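# Seat the L-shaped part flat in its matching pocket

## Task

Lay the L-shaped piece so it rests flat on the floor of the pocket whose outline fits it.

## Robot and tools

Robot: two arms, left_arm and right_arm, each ending in a five-jointed dexterous hand (right_arm has a right hand, left_arm its mirror image) with 16 finger motors. Cameras: cam_high, cam_low (fixed), cam_left_wrist, cam_right_wrist (on the wrists), all 672x504. A disturbance may occasionally nudge a loose object.

Frames. Scene frame: origin at table-top height halfway between the nominal bases, +z up, +x out over the table, left_arm on the +y side. Measured bases: left_arm at (-0.036, +0.336, +0.013) m, right_arm at (-0.055, -0.466, +0.013) m, both nearly unrotated. Each arm reports its hand pose, velocities and Hand target in its own base frame, and its offsets run along its own base axes, with turns made about the Hand target position. Hand point axes (right hand): +z along straight fingers toward the tips, +x across the palm away from the thumb, +y out of the palm face (palm surface at y = -0.062 m). On the left hand +x points toward the thumb. A rigid mast sits on the palm side of the wrist and can strike things.

The 48-number row (used by execute_actions and move): a single flat list covering both arms, every value in [-1, 1]. Order: left dx, dy, dz, rx, ry, rz; left 16 hand motors; left current_limit, speed; then the same 24 for the right arm. The six pose numbers are an offset from that arm's current Hand target, not a pose: 1.0 equals 0.6 m of travel or 180 degrees, and rx, ry, rz form one rotation vector. All zeros means stay at the Hand target. The 16 hand numbers are absolute hinge goals, scaled between each hinge's two stops, in this order: index_mcp, index_abd, index_pip, index_dip, middle_mcp, middle_abd, middle_pip, middle_dip, ring_mcp, ring_abd, ring_pip, ring_dip, thumb_cmc, thumb_axl, thumb_mcp, thumb_ipl. Straight values: _mcp -0.75, _abd 0.00, _pip -0.58, _dip -0.70, thumb_cmc -0.71, thumb_axl -0.68, thumb_mcp -0.23, thumb_ipl -0.17; toward +1 the fingers curl toward the palm and the thumb swings in front of it. current_limit maps -1..+1 to 0..550 mA (floor 11 mA); speed sets motor speed as (speed+1)/2 of 8.5 rad/s. They start at +0.4 and -0.6. A 0 in a hand slot is a real goal, so to leave a hand unchanged copy back its hand_goal, hand_current_limit and hand_speed.

Tools.
- execute_actions(actions, cameras): actions is a list of actions; each action is up to 15 rows, one per 1/30 s step, lasting 0.5 s, with the last row held if fewer are given. Every row in an action is offset from the Hand target at that action's start, so repeating an offset keeps moving. Empty list returns images.
- move(target, speed, blend, stop_force, zero, blocking, cameras): target is one row or up to 15 rows, each offset from the same starting Hand targets (not chained). Straight-line paths, capped at 10 s. speed in m/s, 0.002 to 3.6, default 0.25 (rotation up to twice that in rad/s); one value or one per target. blend in metres rounds corners in a list; 0 stops at each. stop_force in N, 3 to 120, ends an arm's path when the wrist sensor feels that much push against the motion; use slow speed with it, not while the hand rotates, and omit it when backing off a contact. zero (default true) re-zeroes the sensor before the move. blocking=false returns after 0.5 s while motion continues (not with stop_force).
- wait(seconds 0 to 10), stop() brakes a running move, zoom_image(camera, region [x0, y0, x1, y1] in pixels, at most 504 each way), show_instructions() shows the reference image, zero_wrist_force(arm), finished_scene(scene=1) ends the scene irreversibly.

Results: end_effector_position (m) and end_effector_quat_wxyz in base frame; Hand target (where next offsets count from; the hand often settles a little short, and the next command reasserts it); joint positions, velocities and torques; Wrist force and torque in hand axes, plus the peak since last shown; hand_goal, hand_measured, hand_current_ma, hand_state (moving, goal, blocked, overload). A move adds a line such as done, off_target, moving, held or fault, with limits=paced (pose clipped) or limits=held (steps withheld). done means within 3 mm and 2 degrees, not that nothing was touched.

Cautions. Commanded orientation is clipped to 32 degrees from the measured one each step. An arm faults and freezes for 10 s if outside force reaches roughly 150 N or joint contact torque hits its limit (141 N m for the big joints, 26.3 N m for wrists); arms are stiff, so aim only slightly into firm contact and move slowly. Do not let arms or hands touch each other; the clearance check is not foolproof. Avoid paths near an arm's own base. A finger motor at 495 mA or more for 5 s shuts down for 10 s; long high loads heat motors and can brake an arm at 85 °C. Nothing may fall or be left off the table; do not drop parts, release them while moving, or slam into things. The part must stay seated once the robot lets go.

Each tool is called after "Emit:" as name([rows], argument=value, ...), one row to a line, values as JSON.

Reference images:

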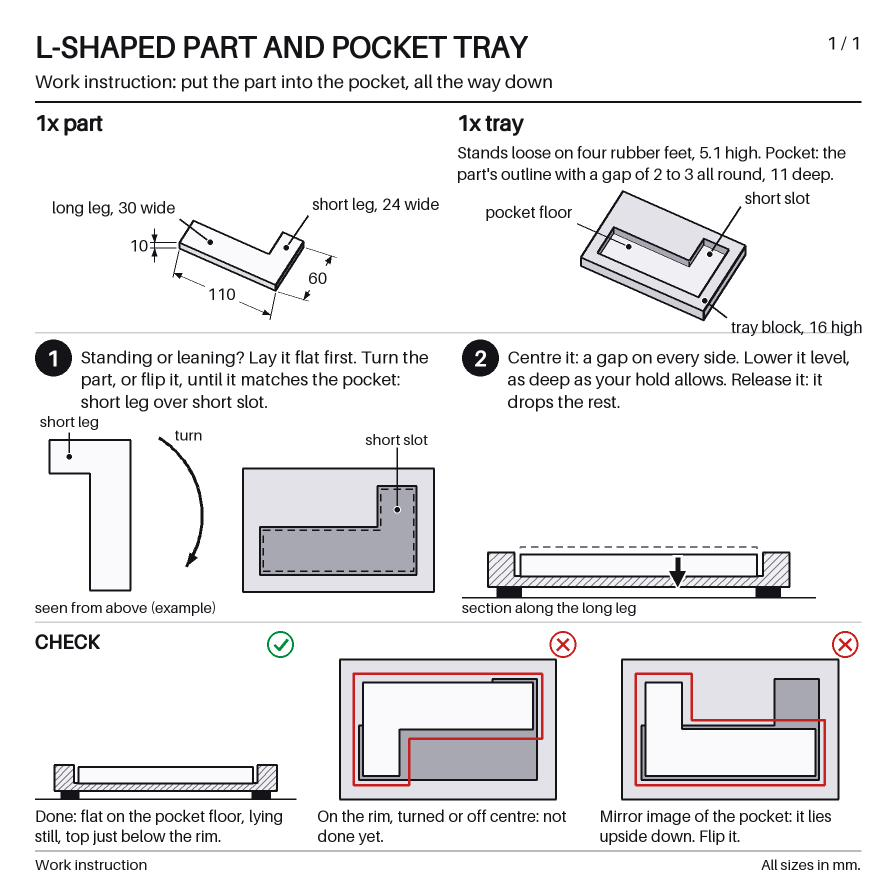

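## Session

Emit:
execute_actions(actions=[], cameras=["all"])

Scene clock: 0.00 s.
left_arm: end_effector_position=(+0.8761, -0.3294, +0.2207) hand_goal=(-0.754, +0.000, -0.576, -0.696, -0.754, +0.000, -0.576, -0.696, -0.754, +0.000, -0.576, -0.696, -0.714, -0.678, -0.226, -0.168) hand_measured=(-0.754, +0.000, -0.576, -0.696, -0.754, +0.000, -0.576, -0.696, -0.754, +0.000, -0.576, -0.696, -0.714, -0.678, -0.226, -0.168) hand_current_ma=(+0, +0, +0, +0, +0, +0, +0, +0, +0, +0, +0, +0, +0, +0, +0, +0) hand_state=(goal, goal, goal, goal, goal, goal, goal, goal, goal, goal, goal, goal, goal, goal, goal, goal) hand_current_limit=0.40 hand_speed=-0.60 end_effector_quat_wxyz=(+0.680, +0.524, +0.485, -0.167) | right_arm: end_effector_position=(+0.6143, +0.2025, +0.3415) hand_goal=(-0.754, +0.000, -0.576, -0.696, -0.754, +0.000, -0.576, -0.696, -0.754, +0.000, -0.576, -0.696, -0.714, -0.678, -0.226, -0.168) hand_measured=(-0.754, +0.000, -0.576, -0.696, -0.754, +0.000, -0.576, -0.696, -0.754, +0.000, -0.576, -0.696, -0.714, -0.678, -0.226, -0.168) hand_current_ma=(+0, +0, +0, +0, +0, +0, +0, +0, +0, +0, +0, +0, +0, +0, +0, +0) hand_state=(goal, goal, goal, goal, goal, goal, goal, goal, goal, goal, goal, goal, goal, goal, goal, goal) hand_current_limit=0.40 hand_speed=-0.60 end_effector_quat_wxyz=(-0.117, +0.116, +0.975, -0.147)
Joint positions: left_arm=[3.091 -2.714 -1.091 0.628 0.557 -0.959] | right_arm=[0.086 -1.164 1.005 -1.116 -1.809 -1.213]
Joint velocities: within noise
Joint torques (N m): no reading
Motor temperatures (°C): left_arm=[23 23 23 30 27 28] | right_arm=[23 24 25 30 27 28]
Wrist force (N): no reading
Wrist torque (N m): no reading
Wrist force, peak (N): no reading
Hand target: left_arm +0.8761, -0.3294, +0.2207; +0.680, +0.524, +0.485, -0.167 | right_arm +0.6143, +0.2025, +0.3415; -0.117, +0.116, +0.975, -0.147

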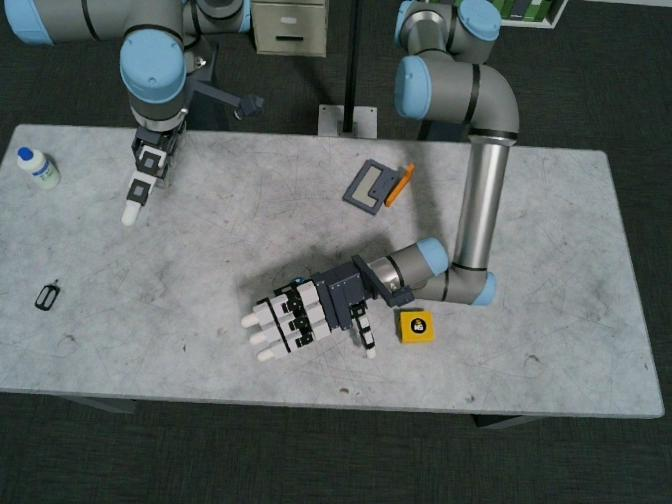

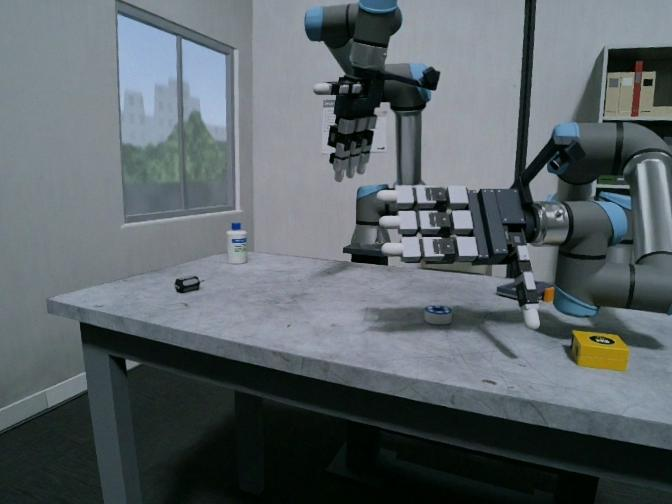

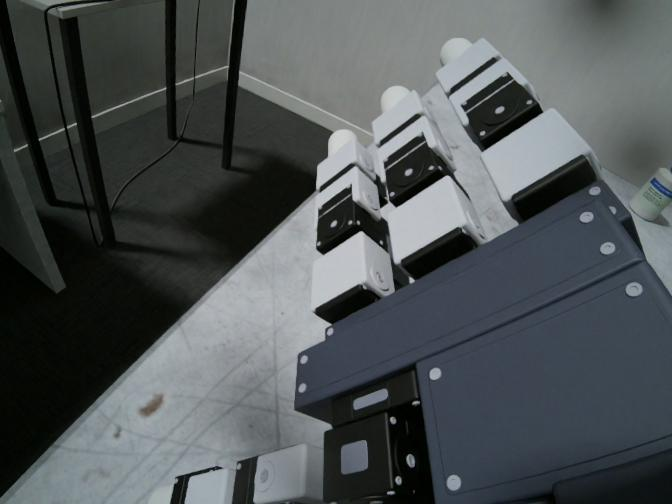

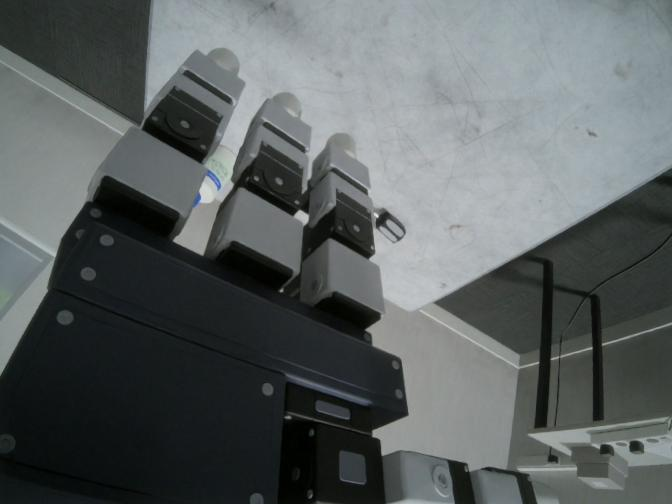

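Emit:
zoom_image(camera="cam_high", region=[325, 140, 445, 230])

Emit:
zoom_image(camera="cam_low", region=[460, 240, 600, 345])

Scaled by 4.200 from the camera's 672x504 image, which has a finer 960x720 frame.

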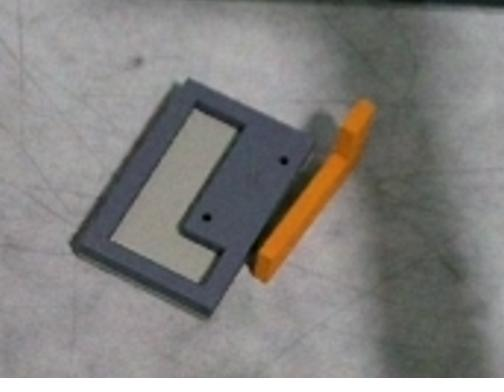

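Scaled by 3.600 from the camera's 672x504 image, which has a finer 960x720 frame.

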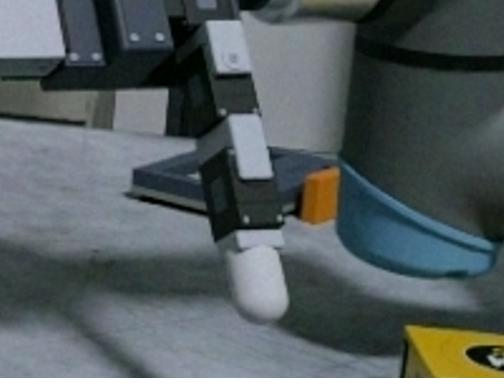

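Emit:
move([
  [-0.08, 0.03, 0.22, 0.03, 0.06, 0.04, -0.754, 0, -0.576, -0.696, -0.754, 0, -0.576, -0.696, -0.754, 0, -0.576, -0.696, -0.714, -0.678, -0.226, -0.168, 0.4, -0.6, 0, 0, 0, 0, 0, 0, -0.754, 0, -0.576, -0.696, -0.754, 0, -0.576, -0.696, -0.754, 0, -0.576, -0.696, -0.714, -0.678, -0.226, -0.168, 0.4, -0.6],
  [-0.772, 0.337, 0.182, 0.2411, 0.458, 0.2889, -0.754, 0, -0.576, -0.696, -0.754, 0, -0.576, -0.696, -0.754, 0, -0.576, -0.696, -0.714, -0.678, -0.226, -0.168, 0.4, -0.6, 0, 0, 0, 0, 0, 0, -0.754, 0, -0.576, -0.696, -0.754, 0, -0.576, -0.696, -0.754, 0, -0.576, -0.696, -0.714, -0.678, -0.226, -0.168, 0.4, -0.6],
], speed=0.5, blend=[0.05, 0], cameras=["all"])

Scene clock: 30.23 s.
left_arm: end_effector_position=(+0.4130, -0.1273, +0.3299) hand_goal=(-0.754, +0.000, -0.576, -0.696, -0.754, +0.000, -0.576, -0.696, -0.754, +0.000, -0.576, -0.696, -0.714, -0.678, -0.226, -0.168) hand_measured=(-0.756, -0.002, -0.576, -0.696, -0.756, -0.002, -0.576, -0.696, -0.756, -0.002, -0.576, -0.696, -0.716, -0.678, -0.224, -0.168) hand_current_ma=(+0, +0, +0, +0, +0, +0, +0, +0, +0, +0, +0, +0, +0, +0, +0, +0) hand_state=(goal, goal, goal, goal, goal, goal, goal, goal, goal, goal, goal, goal, goal, goal, goal, goal) hand_current_limit=0.40 hand_speed=-0.60 end_effector_quat_wxyz=(+0.000, +0.241, +0.970, +0.000) | right_arm: end_effector_position=(+0.6143, +0.2025, +0.3415) hand_goal=(-0.754, +0.000, -0.576, -0.696, -0.754, +0.000, -0.576, -0.696, -0.754, +0.000, -0.576, -0.696, -0.714, -0.678, -0.226, -0.168) hand_measured=(-0.752, +0.000, -0.576, -0.696, -0.752, +0.000, -0.576, -0.696, -0.752, +0.000, -0.576, -0.696, -0.714, -0.678, -0.224, -0.168) hand_current_ma=(+8, +0, -3, +0, +8, +0, -3, +0, +7, +0, -3, +0, +1, +4, +10, +2) hand_state=(goal, goal, goal, goal, goal, goal, goal, goal, goal, goal, goal, goal, goal, goal, goal, goal) hand_current_limit=0.40 hand_speed=-0.60 end_effector_quat_wxyz=(-0.117, +0.116, +0.975, -0.147)
Joint positions: left_arm=[2.948 -1.418 -1.782 -1.511 1.57 -1.277] | right_arm=[0.086 -1.164 1.005 -1.116 -1.809 -1.213]
Joint torques (N m): left_arm=[8.99 26.21 34.5 0.5 3.01 -1.49] | right_arm=[-0.16 -40.1 -22.36 -1.85 -0.46 0.07]
Wrist force (N): left_arm=[-2.2 1.9 2.0] | right_arm=[-0.3 0.0 0.2]
Wrist torque (N m): left_arm=[-0.08 0.00 -0.09] | right_arm=[-0.03 0.02 -0.02]
Wrist force, peak (N): left_arm=[-2.2 2.2 2.3] | right_arm=[-0.1 -0.3 0.8]
Hand target: left_arm +0.4129, -0.1272, +0.3299; +0.000, +0.241, +0.970, +0.000 | right_arm +0.6143, +0.2025, +0.3415; -0.117, +0.116, +0.975, -0.147
Off the commanded pose: left_arm 0.000 m, 0 deg | right_arm 0.000 m, 0 deg.
move: done

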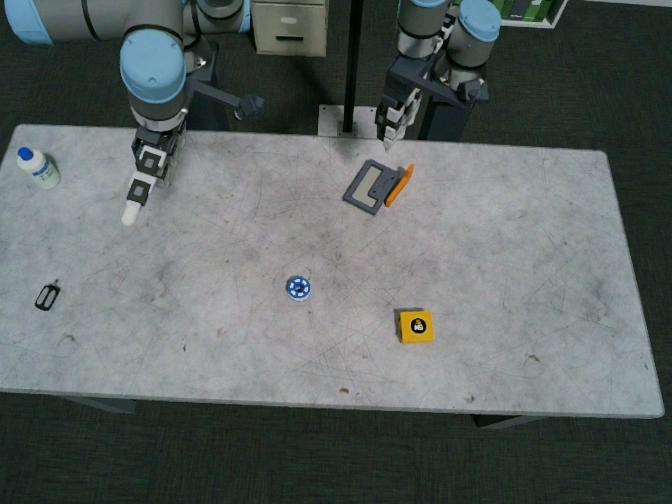

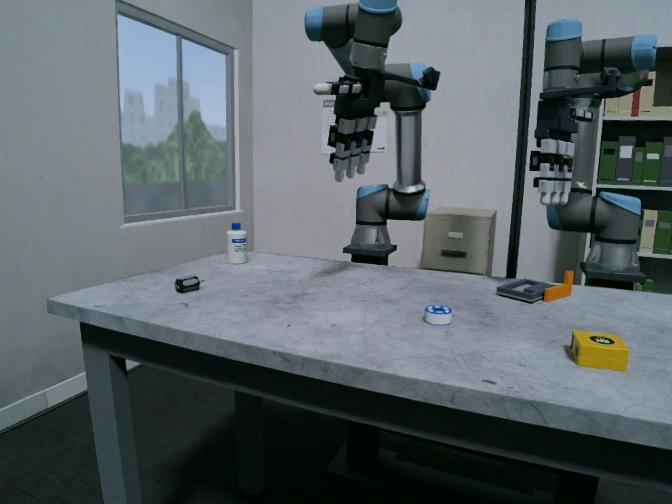

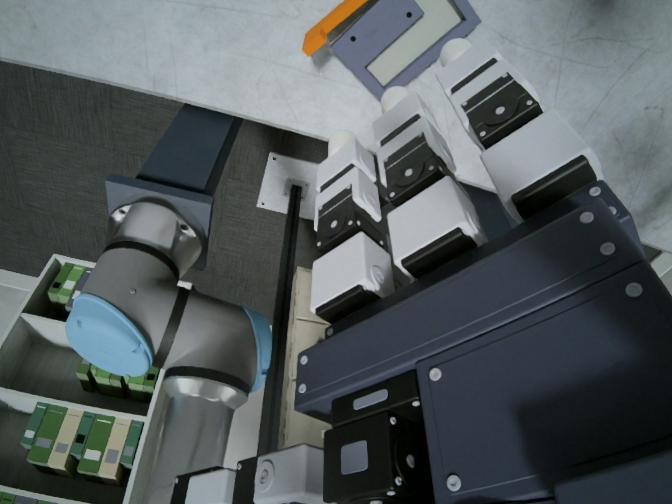

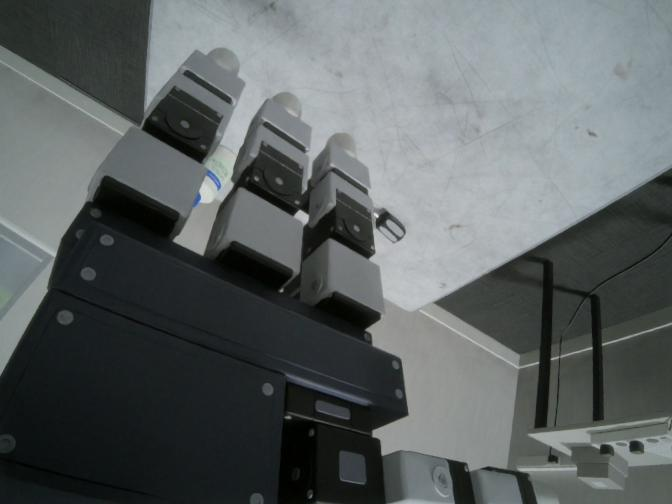

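Emit:
zoom_image(camera="cam_high", region=[335, 150, 425, 220])

Emit:
zoom_image(camera="cam_low", region=[480, 250, 600, 320])

Emit:
zoom_image(camera="cam_left_wrist", region=[280, 0, 520, 150])

Scaled by 5.600 from the camera's 672x504 image, which has a finer 960x720 frame.

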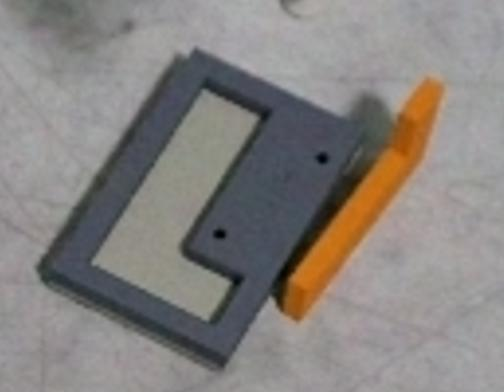

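Scaled by 4.200 from the camera's 672x504 image, which has a finer 960x720 frame.

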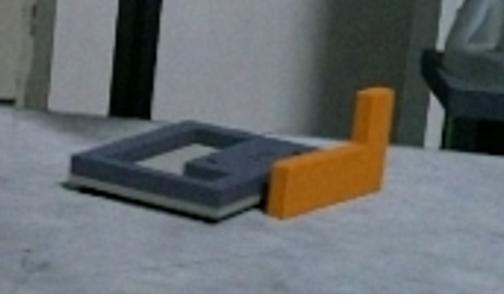

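Scaled by 2.100 from the camera's 672x504 image, which has a finer 960x720 frame.

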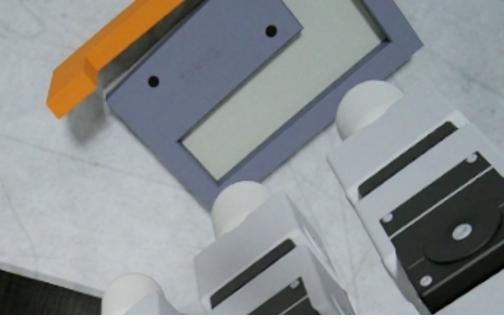

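Emit:
move([
  [0.07, 0.065, 0, -0.1336, 0.4364, -0.4209, -0.233, 0, 0.007, -0.29, -0.89, 0, -0.576, -0.696, -0.89, 0, -0.576, -0.696, 0.514, -0.678, -0.169, -0.005, 0.4, -0.6, 0, 0, 0, 0, 0, 0, -0.754, 0, -0.576, -0.696, -0.754, 0, -0.576, -0.696, -0.754, 0, -0.576, -0.696, -0.714, -0.678, -0.9, -0.816, 0.4, -0.6],
  [0.07, 0.065, 0, -0.1336, 0.4364, -0.4209, -0.233, 0, 0.007, -0.29, -0.89, 0, -0.576, -0.696, -0.89, 0, -0.576, -0.696, 0.514, -0.678, -0.169, -0.005, 0.4, -0.6, -0.463, 0.301, -0.1975, 0.1042, 0.1349, 0.4894, -0.754, 0, -0.576, -0.696, -0.754, 0, -0.576, -0.696, -0.754, 0, -0.576, -0.696, -0.714, -0.678, -0.9, -0.816, 0.4, -0.6],
], speed=0.5, blend=0.02, cameras=["all"])

Scene clock: 48.53 s.
left_arm: end_effector_position=(+0.4549, -0.0882, +0.3299) hand_goal=(-0.234, +0.000, +0.006, -0.290, -0.890, +0.000, -0.576, -0.696, -0.890, +0.000, -0.576, -0.696, +0.514, -0.678, -0.170, -0.006) hand_measured=(-0.230, -0.002, +0.004, -0.294, -0.882, -0.002, -0.576, -0.696, -0.882, -0.002, -0.576, -0.696, +0.514, -0.678, -0.168, -0.008) hand_current_ma=(+1, +0, -1, -1, +3, +0, +0, +0, +4, +0, +0, +0, +0, +0, +1, +0) hand_state=(goal, goal, goal, goal, goal, goal, goal, goal, goal, goal, goal, goal, goal, goal, goal, goal) hand_current_limit=0.40 hand_speed=-0.60 end_effector_quat_wxyz=(-0.522, +0.680, +0.409, -0.314) | right_arm: end_effector_position=(+0.3366, +0.3830, +0.2230) hand_goal=(-0.754, +0.000, -0.576, -0.696, -0.754, +0.000, -0.576, -0.696, -0.754, +0.000, -0.576, -0.696, -0.714, -0.678, -0.900, -0.816) hand_measured=(-0.752, +0.000, -0.576, -0.696, -0.752, +0.000, -0.576, -0.696, -0.752, +0.000, -0.576, -0.696, -0.714, -0.678, -0.894, -0.814) hand_current_ma=(+8, +0, -3, +0, +8, +0, -3, +0, +7, +0, -3, +0, +1, +4, +32, +11) hand_state=(goal, goal, goal, goal, goal, goal, goal, goal, goal, goal, goal, goal, goal, goal, goal, goal) hand_current_limit=0.40 hand_speed=-0.60 end_effector_quat_wxyz=(-0.181, -0.635, +0.749, -0.060)
Joint positions: left_arm=[3.033 -2.119 -0.916 -2.968 1.936 0.102] | right_arm=[0.523 -1.245 1.503 -1.488 -1.752 -2.423]
Joint torques (N m): left_arm=[-10.88 40.01 29.75 -2.81 3.38 1.44] | right_arm=[9.22 -22.5 -9.29 -3.31 1.62 -1.58]
Wrist force (N): left_arm=[-1.7 4.2 1.7] | right_arm=[0.2 0.3 0.3]
Wrist torque (N m): left_arm=[0.00 0.01 -0.25] | right_arm=[-0.05 -0.05 0.16]
Wrist force, peak (N): left_arm=[-2.1 4.7 1.7] | right_arm=[-0.8 1.1 0.9]
Hand target: left_arm +0.4549, -0.0882, +0.3299; -0.522, +0.680, +0.409, -0.314 | right_arm +0.3365, +0.3831, +0.2230; -0.181, -0.635, +0.748, -0.060
Off the commanded pose: left_arm 0.000 m, 0 deg | right_arm 0.000 m, 0 deg.
move: done; blend cut to 0 m at target 1

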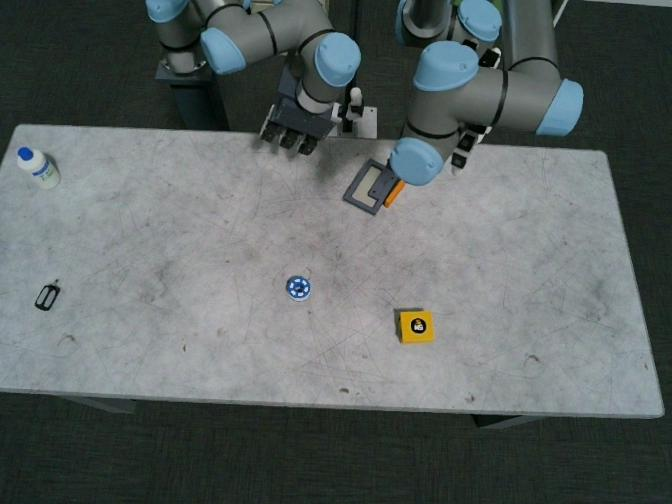

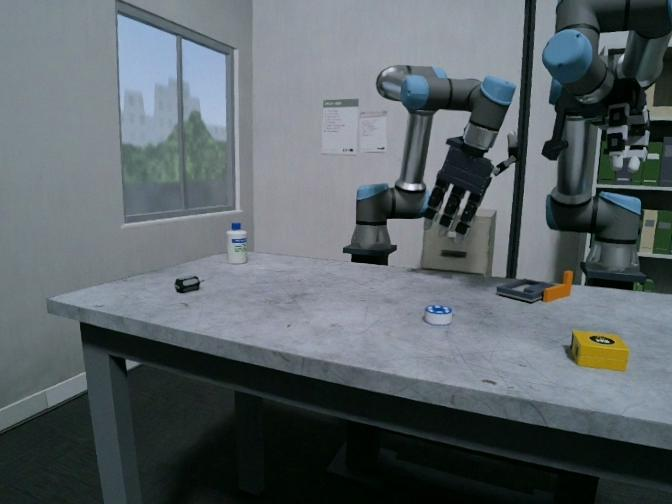

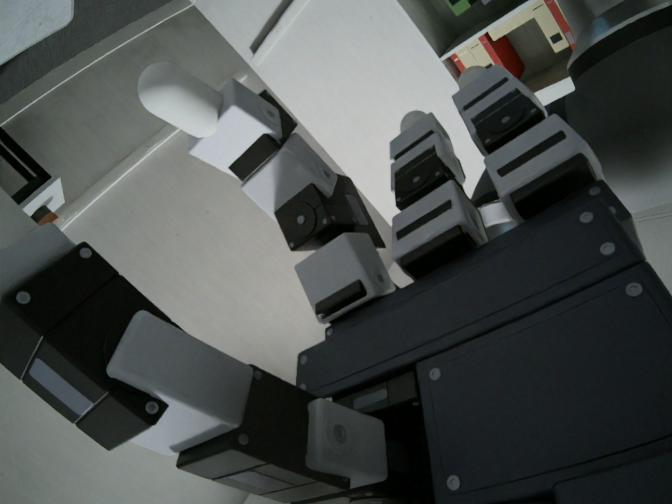

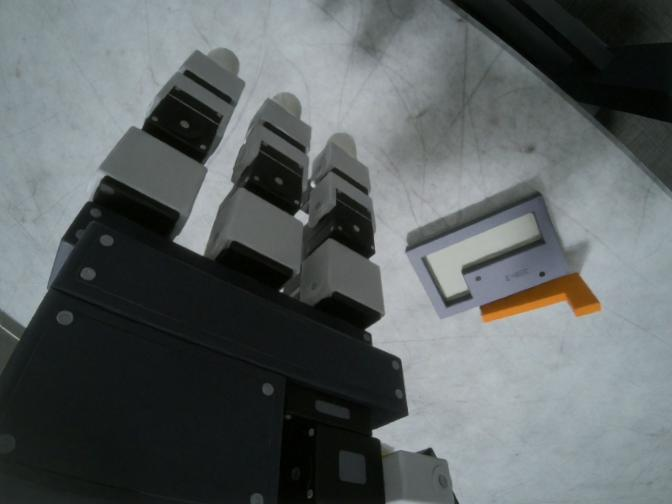

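Emit:
zoom_image(camera="cam_right_wrist", region=[390, 170, 620, 340])

Scaled by 2.191 from the camera's 672x504 image, which has a finer 960x720 frame.

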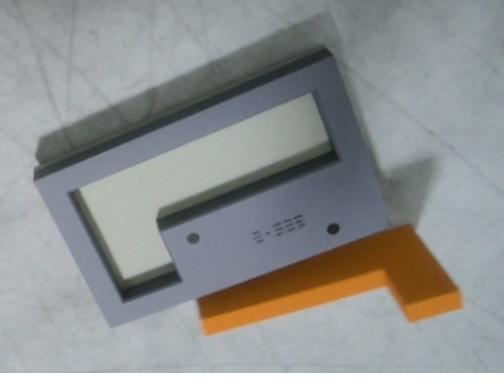

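Emit:
zoom_image(camera="cam_right_wrist", region=[465, 260, 615, 330])

Emit:
zoom_image(camera="cam_high", region=[360, 150, 430, 220])

Emit:
zoom_image(camera="cam_low", region=[490, 260, 590, 310])

Scaled by 3.360 from the camera's 672x504 image, which has a finer 960x720 frame.

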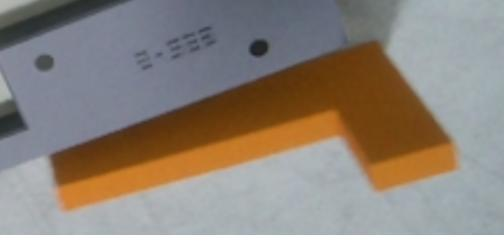

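Scaled by 7.200 from the camera's 672x504 image, which has a finer 960x720 frame.

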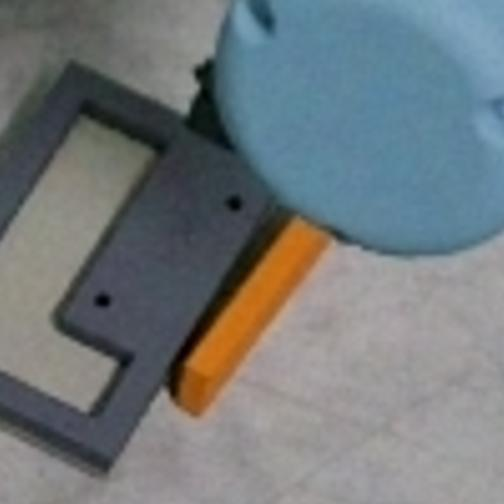

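Scaled by 5.040 from the camera's 672x504 image, which has a finer 960x720 frame.

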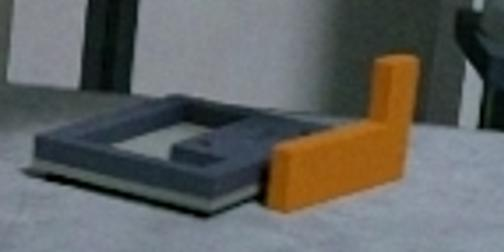

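Emit:
move(target=[-0.226, -0.108, -0.278, 0, 0, -0.02, -0.233, 0, 0.007, -0.29, -0.89, 0, -0.576, -0.696, -0.89, 0, -0.576, -0.696, 0.514, -0.678, -0.169, -0.005, 0.4, -0.6, 0, 0, 0, 0, 0, 0, -0.754, 0, -0.576, -0.696, -0.754, 0, -0.576, -0.696, -0.754, 0, -0.576, -0.696, -0.714, -0.678, -0.9, -0.816, 0.4, -0.6], speed=0.3, cameras=["cam_high", "cam_low", "cam_right_wrist", "cam_left_wrist"])

Emit:
zoom_image(camera="cam_right_wrist", region=[390, 170, 670, 400])

Scene clock: 60.93 s.
left_arm: end_effector_position=(+0.3508, -0.1372, +0.2047) hand_goal=(-0.234, +0.000, +0.006, -0.290, -0.890, +0.000, -0.576, -0.696, -0.890, +0.000, -0.576, -0.696, +0.514, -0.678, -0.170, -0.006) hand_measured=(-0.230, -0.002, +0.004, -0.294, -0.880, -0.002, -0.576, -0.696, -0.878, -0.002, -0.576, -0.696, +0.516, -0.678, -0.168, -0.008) hand_current_ma=(+1, +0, -1, -1, +6, +0, +0, +0, +6, +0, +0, +0, +0, +0, +0, +0) hand_state=(goal, goal, goal, goal, goal, goal, goal, goal, goal, goal, goal, goal, goal, goal, goal, goal) hand_current_limit=0.40 hand_speed=-0.60 end_effector_quat_wxyz=(-0.534, +0.685, +0.390, -0.306) | right_arm: end_effector_position=(+0.3365, +0.3831, +0.2230) hand_goal=(-0.754, +0.000, -0.576, -0.696, -0.754, +0.000, -0.576, -0.696, -0.754, +0.000, -0.576, -0.696, -0.714, -0.678, -0.900, -0.816) hand_measured=(-0.752, +0.000, -0.576, -0.696, -0.752, +0.000, -0.576, -0.696, -0.752, +0.000, -0.576, -0.696, -0.714, -0.678, -0.894, -0.814) hand_current_ma=(+8, +0, -3, +0, +8, +0, -3, +0, +7, +0, -3, +0, +1, +4, +32, +11) hand_state=(goal, goal, goal, goal, goal, goal, goal, goal, goal, goal, goal, goal, goal, goal, goal, goal) hand_current_limit=0.40 hand_speed=-0.60 end_effector_quat_wxyz=(-0.181, -0.635, +0.748, -0.060)
Joint positions: left_arm=[2.908 -1.956 -1.488 -2.582 1.861 0.077] | right_arm=[0.523 -1.245 1.503 -1.488 -1.752 -2.424]
Joint torques (N m): left_arm=[9.31 31.94 28.21 -2.68 3.3 1.22] | right_arm=[9.75 -23.88 -9.9 -3.57 1.7 -1.87]
Wrist force (N): left_arm=[-1.4 4.5 1.0] | right_arm=[0.2 0.5 0.3]
Wrist torque (N m): left_arm=[0.10 -0.02 -0.14] | right_arm=[-0.03 -0.05 0.16]
Wrist force, peak (N): left_arm=[-2.7 9.6 4.9] | right_arm=[0.2 0.9 0.6]
Hand target: left_arm +0.3509, -0.1372, +0.2048; -0.534, +0.685, +0.390, -0.306 (not the last commanded pose) | right_arm +0.3365, +0.3831, +0.2230; -0.181, -0.635, +0.748, -0.060
Off the commanded pose: left_arm 0.055 m, 1 deg | right_arm 0.000 m, 0 deg.
move: held (left_arm; a check stopped the path); limits=held
pose unreachable (left arm): on one or more control steps of this call, first in action 0 (counted from 0), this arm could not follow its commanded pose, so it was not sent that pose on those steps. It may still have moved: this result reports where it is.
cause: moving toward the commanded pose would bring a part of the arm too close to another arm (a part of this arm just beyond joint 5 (wrist 2) and a part of the right arm just beyond its joint 6 (wrist 3), 35 mm apart when this arm was first held).

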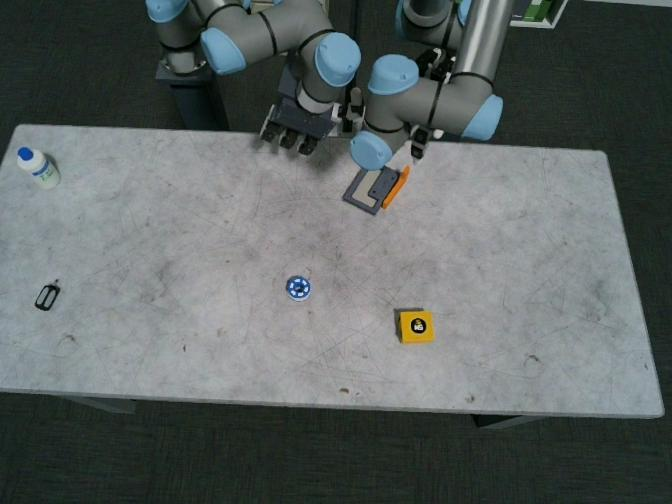

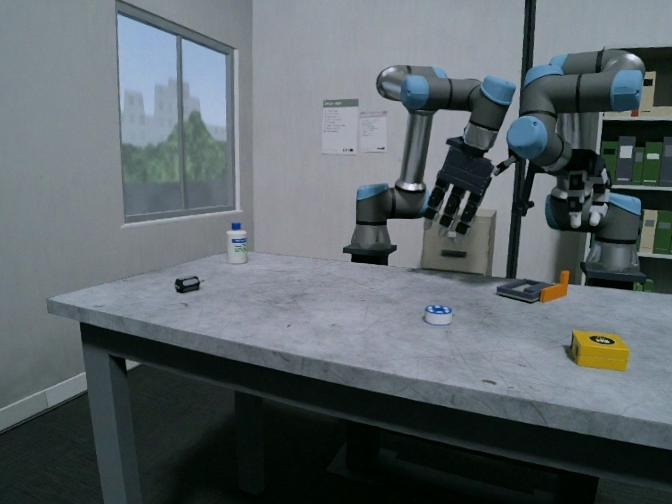

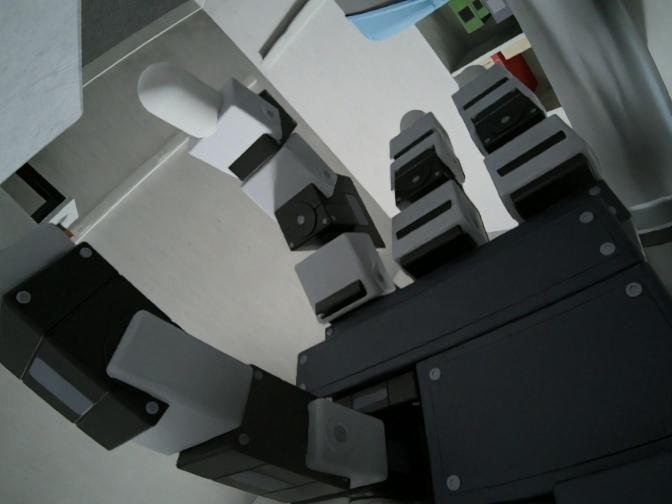

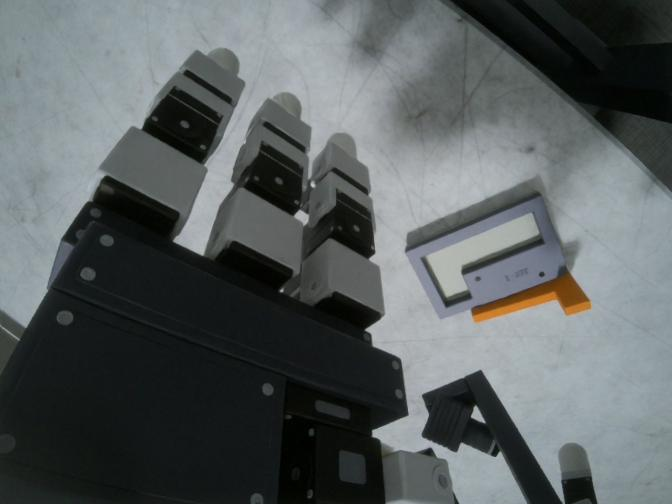

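Scaled by 1.800 from the camera's 672x504 image, which has a finer 960x720 frame.

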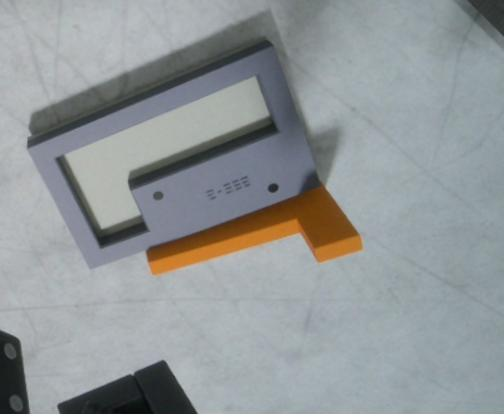

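Emit:
move([
  [0, 0, 0, 0, 0, 0, -0.233, 0, 0.007, -0.29, -0.89, 0, -0.576, -0.696, -0.89, 0, -0.576, -0.696, 0.514, -0.678, -0.169, -0.005, 0.4, -0.6, -0.124, -0.217, 0.133, 0, 0, 0, -0.754, 0, -0.576, -0.696, -0.754, 0, -0.576, -0.696, -0.754, 0, -0.576, -0.696, -0.714, -0.678, -0.9, -0.816, 0.4, -0.6],
  [-0.043, -0.041, -0.0697, 0, 0, -0.006, -0.233, 0, 0.007, -0.29, -0.89, 0, -0.576, -0.696, -0.89, 0, -0.576, -0.696, 0.514, -0.678, -0.169, -0.005, 0.4, -0.6, -0.124, -0.217, 0.133, 0, 0, 0, -0.754, 0, -0.576, -0.696, -0.754, 0, -0.576, -0.696, -0.754, 0, -0.576, -0.696, -0.714, -0.678, -0.9, -0.816, 0.4, -0.6],
], speed=0.4, cameras=["cam_high", "cam_low", "cam_right_wrist", "cam_left_wrist"])

Emit:
zoom_image(camera="cam_right_wrist", region=[390, 140, 670, 370])

Emit:
zoom_image(camera="cam_low", region=[480, 200, 620, 320])

Scene clock: 65.17 s.
left_arm: end_effector_position=(+0.3251, -0.1617, +0.1631) hand_goal=(-0.234, +0.000, +0.006, -0.290, -0.890, +0.000, -0.576, -0.696, -0.890, +0.000, -0.576, -0.696, +0.514, -0.678, -0.170, -0.006) hand_measured=(-0.230, -0.002, +0.004, -0.294, -0.880, -0.002, -0.576, -0.696, -0.878, -0.002, -0.576, -0.696, +0.516, -0.678, -0.168, -0.008) hand_current_ma=(+1, +0, -1, -1, +6, +0, +0, +0, +6, +0, +0, +0, +0, +0, +0, +0) hand_state=(goal, goal, goal, goal, goal, goal, goal, goal, goal, goal, goal, goal, goal, goal, goal, goal) hand_current_limit=0.40 hand_speed=-0.60 end_effector_quat_wxyz=(-0.536, +0.689, +0.384, -0.301) | right_arm: end_effector_position=(+0.2621, +0.2529, +0.3028) hand_goal=(-0.754, +0.000, -0.576, -0.696, -0.754, +0.000, -0.576, -0.696, -0.754, +0.000, -0.576, -0.696, -0.714, -0.678, -0.900, -0.816) hand_measured=(-0.752, +0.000, -0.576, -0.696, -0.752, +0.000, -0.576, -0.696, -0.752, +0.000, -0.576, -0.696, -0.714, -0.678, -0.894, -0.814) hand_current_ma=(+8, +0, -3, +0, +8, +0, -3, +0, +7, +0, -3, +0, +1, +4, +32, +11) hand_state=(goal, goal, goal, goal, goal, goal, goal, goal, goal, goal, goal, goal, goal, goal, goal, goal) hand_current_limit=0.40 hand_speed=-0.60 end_effector_quat_wxyz=(-0.181, -0.635, +0.748, -0.060)
Joint positions: left_arm=[2.847 -1.965 -1.588 -2.476 1.819 0.066] | right_arm=[0.363 -1.619 1.734 -1.377 -1.803 -2.579]
Joint torques (N m): left_arm=[-9.53 31.21 9.32 1.17 -2.34 -1.91] | right_arm=[-9.03 -32.71 -10.26 0.4 -2.59 -1.75]
Wrist force (N): left_arm=[-1.8 4.5 1.4] | right_arm=[0.3 0.1 0.6]
Wrist torque (N m): left_arm=[0.06 0.00 -0.03] | right_arm=[-0.07 -0.03 0.14]
Wrist force, peak (N): left_arm=[-2.1 5.5 1.8] | right_arm=[1.3 0.8 0.7]
Hand target: left_arm +0.3251, -0.1618, +0.1629; -0.536, +0.689, +0.384, -0.301 | right_arm +0.2621, +0.2529, +0.3028; -0.181, -0.635, +0.748, -0.060
Off the commanded pose: left_arm 0.000 m, 0 deg | right_arm 0.000 m, 0 deg.
move: done

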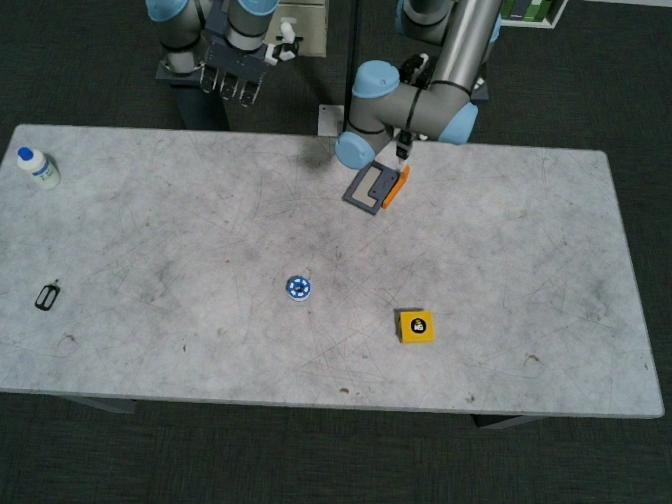

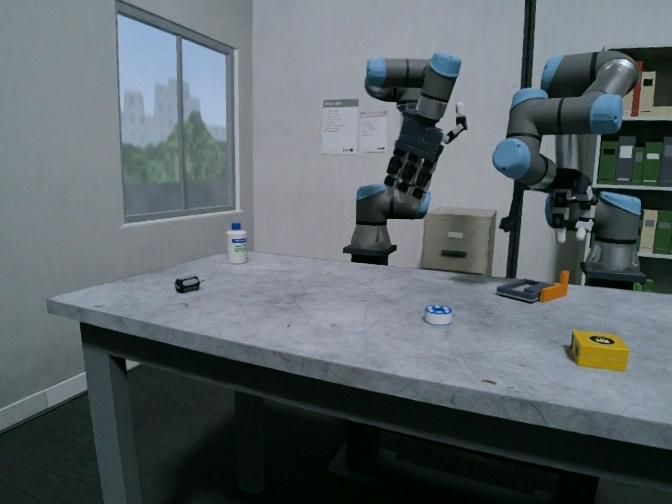

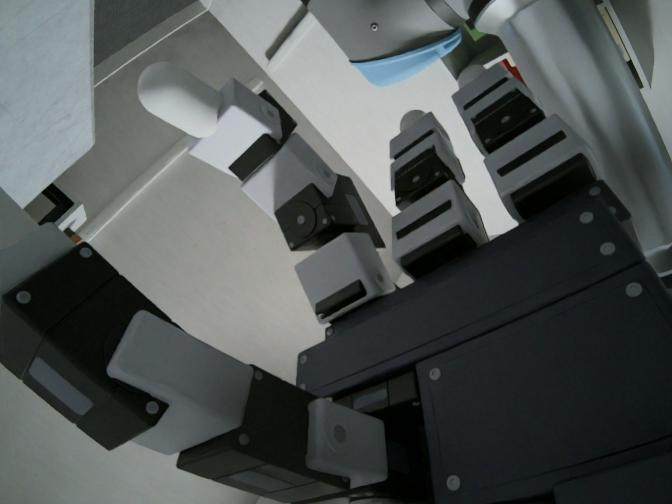

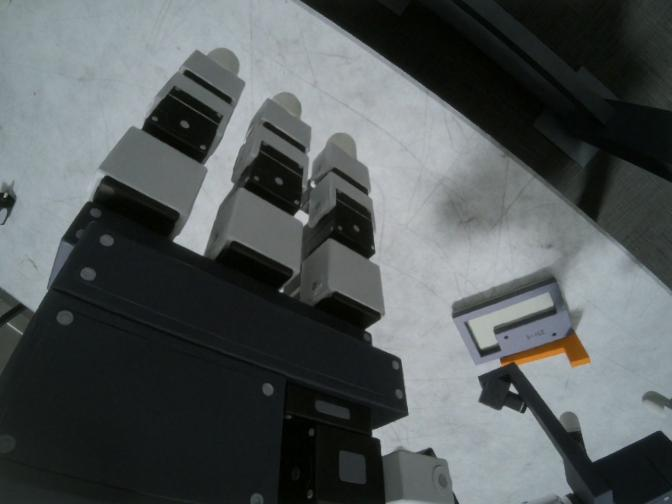

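Scaled by 1.800 from the camera's 672x504 image, which has a finer 960x720 frame.

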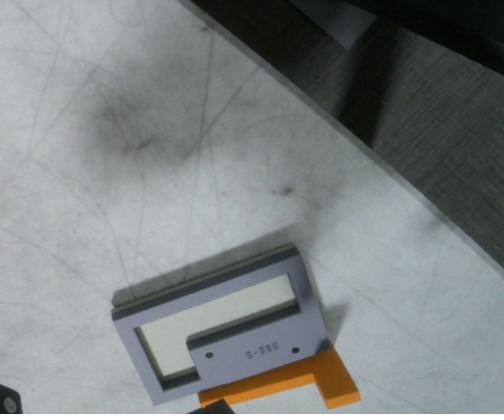

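Scaled by 3.600 from the camera's 672x504 image, which has a finer 960x720 frame.

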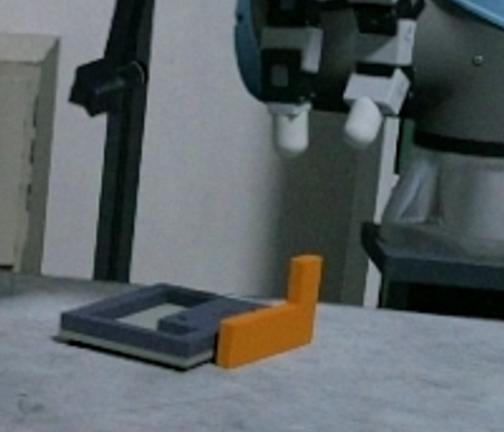

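Emit:
move(target=[0.017, -0.0105, -0.083, 0, 0, 0, -0.233, 0, 0.007, -0.29, -0.89, 0, -0.576, -0.696, -0.89, 0, -0.576, -0.696, 0.514, -0.678, -0.169, -0.005, 0.4, -0.6, 0, 0, 0, 0, 0, 0, -0.754, 0, -0.576, -0.696, -0.754, 0, -0.576, -0.696, -0.754, 0, -0.576, -0.696, -0.714, -0.678, -0.9, -0.816, 0.4, -0.6], speed=0.2, cameras=["cam_high", "cam_low", "cam_right_wrist"])

Emit:
zoom_image(camera="cam_right_wrist", region=[440, 250, 672, 440])

Emit:
zoom_image(camera="cam_low", region=[500, 200, 620, 310])

Emit:
zoom_image(camera="cam_high", region=[330, 130, 440, 220])

Scene clock: 67.60 s.
left_arm: end_effector_position=(+0.3352, -0.1681, +0.1133) hand_goal=(-0.234, +0.000, +0.006, -0.290, -0.890, +0.000, -0.576, -0.696, -0.890, +0.000, -0.576, -0.696, +0.514, -0.678, -0.170, -0.006) hand_measured=(-0.230, -0.002, +0.004, -0.294, -0.880, -0.002, -0.576, -0.696, -0.878, -0.002, -0.576, -0.696, +0.516, -0.678, -0.168, -0.008) hand_current_ma=(+1, +0, -1, -1, +6, +0, +0, +0, +6, +0, +0, +0, +0, +0, +0, +0) hand_state=(goal, goal, goal, goal, goal, goal, goal, goal, goal, goal, goal, goal, goal, goal, goal, goal) hand_current_limit=0.40 hand_speed=-0.60 end_effector_quat_wxyz=(-0.536, +0.689, +0.384, -0.301) | right_arm: end_effector_position=(+0.2621, +0.2529, +0.3028) hand_goal=(-0.754, +0.000, -0.576, -0.696, -0.754, +0.000, -0.576, -0.696, -0.754, +0.000, -0.576, -0.696, -0.714, -0.678, -0.900, -0.816) hand_measured=(-0.752, +0.000, -0.576, -0.696, -0.752, +0.000, -0.576, -0.696, -0.752, +0.000, -0.576, -0.696, -0.714, -0.678, -0.894, -0.814) hand_current_ma=(+8, +0, -3, +0, +8, +0, -3, +0, +7, +0, -3, +0, +1, +4, +32, +11) hand_state=(goal, goal, goal, goal, goal, goal, goal, goal, goal, goal, goal, goal, goal, goal, goal, goal) hand_current_limit=0.40 hand_speed=-0.60 end_effector_quat_wxyz=(-0.181, -0.635, +0.748, -0.060)
Joint positions: left_arm=[2.841 -2.043 -1.612 -2.374 1.814 0.065] | right_arm=[0.363 -1.619 1.734 -1.377 -1.803 -2.579]
Joint torques (N m): left_arm=[-10.18 34.1 8.85 1.07 -2.7 -1.57] | right_arm=[-8.7 -33.82 -10.48 0.42 -2.54 -1.73]
Wrist force (N): left_arm=[-1.4 4.7 1.5] | right_arm=[-0.1 -0.2 0.5]
Wrist torque (N m): left_arm=[0.08 -0.05 -0.02] | right_arm=[-0.10 0.03 0.09]
Wrist force, peak (N): left_arm=[-1.7 5.2 1.5] | right_arm=[0.3 0.1 0.7]
Hand target: left_arm +0.3353, -0.1681, +0.1131; -0.536, +0.689, +0.384, -0.301 | right_arm +0.2621, +0.2529, +0.3028; -0.181, -0.635, +0.748, -0.060
Off the commanded pose: left_arm 0.000 m, 0 deg | right_arm 0.000 m, 0 deg.
move: done
Images, in order (width x height): cam_high 672x504, cam_low 672x504, cam_right_wrist 672x504.

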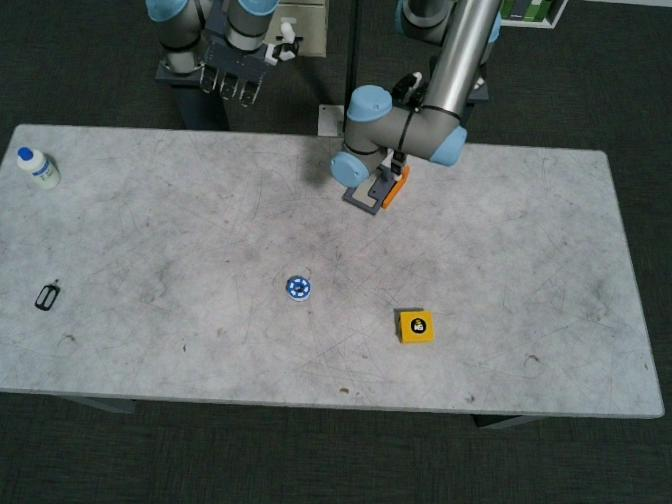

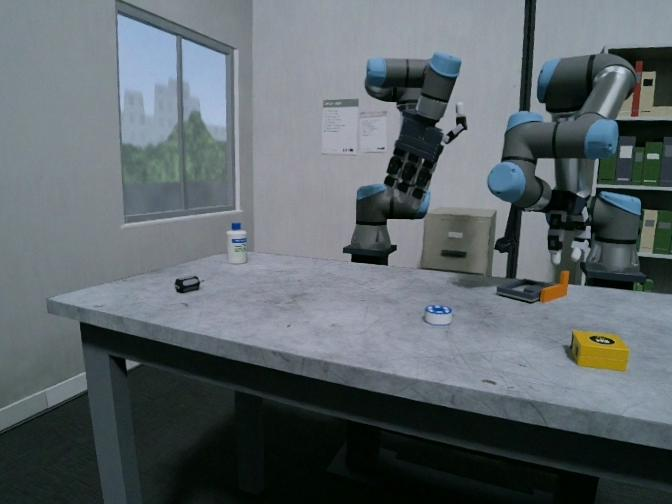

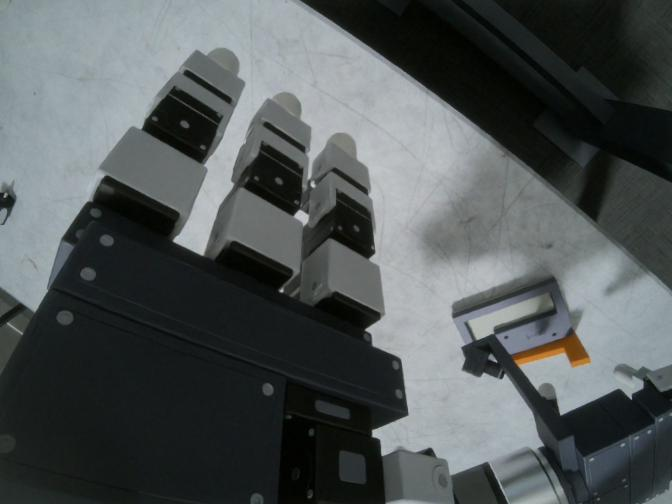

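Scaled by 2.172 from the camera's 672x504 image, which has a finer 960x720 frame.

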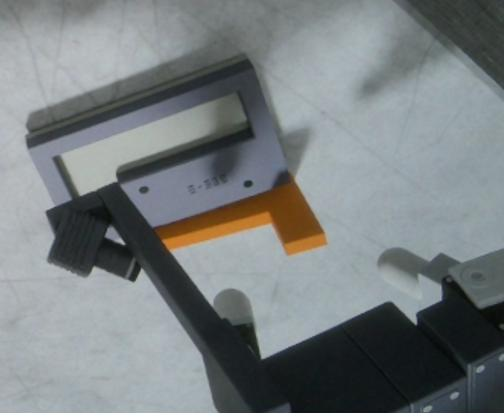

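Scaled by 4.200 from the camera's 672x504 image, which has a finer 960x720 frame.

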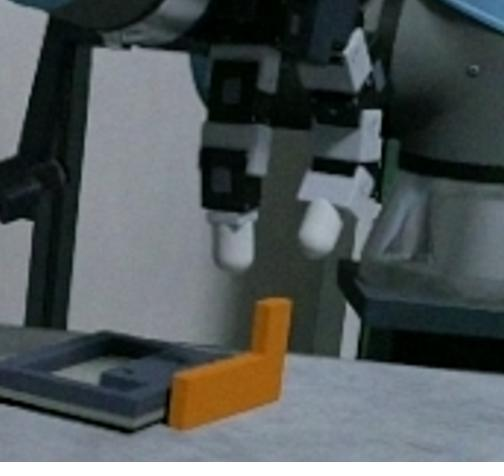

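Scaled by 4.582 from the camera's 672x504 image, which has a finer 960x720 frame.

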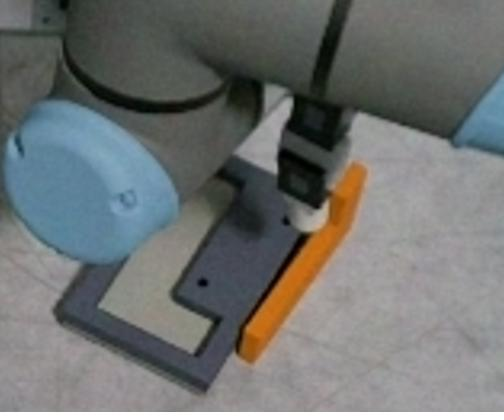

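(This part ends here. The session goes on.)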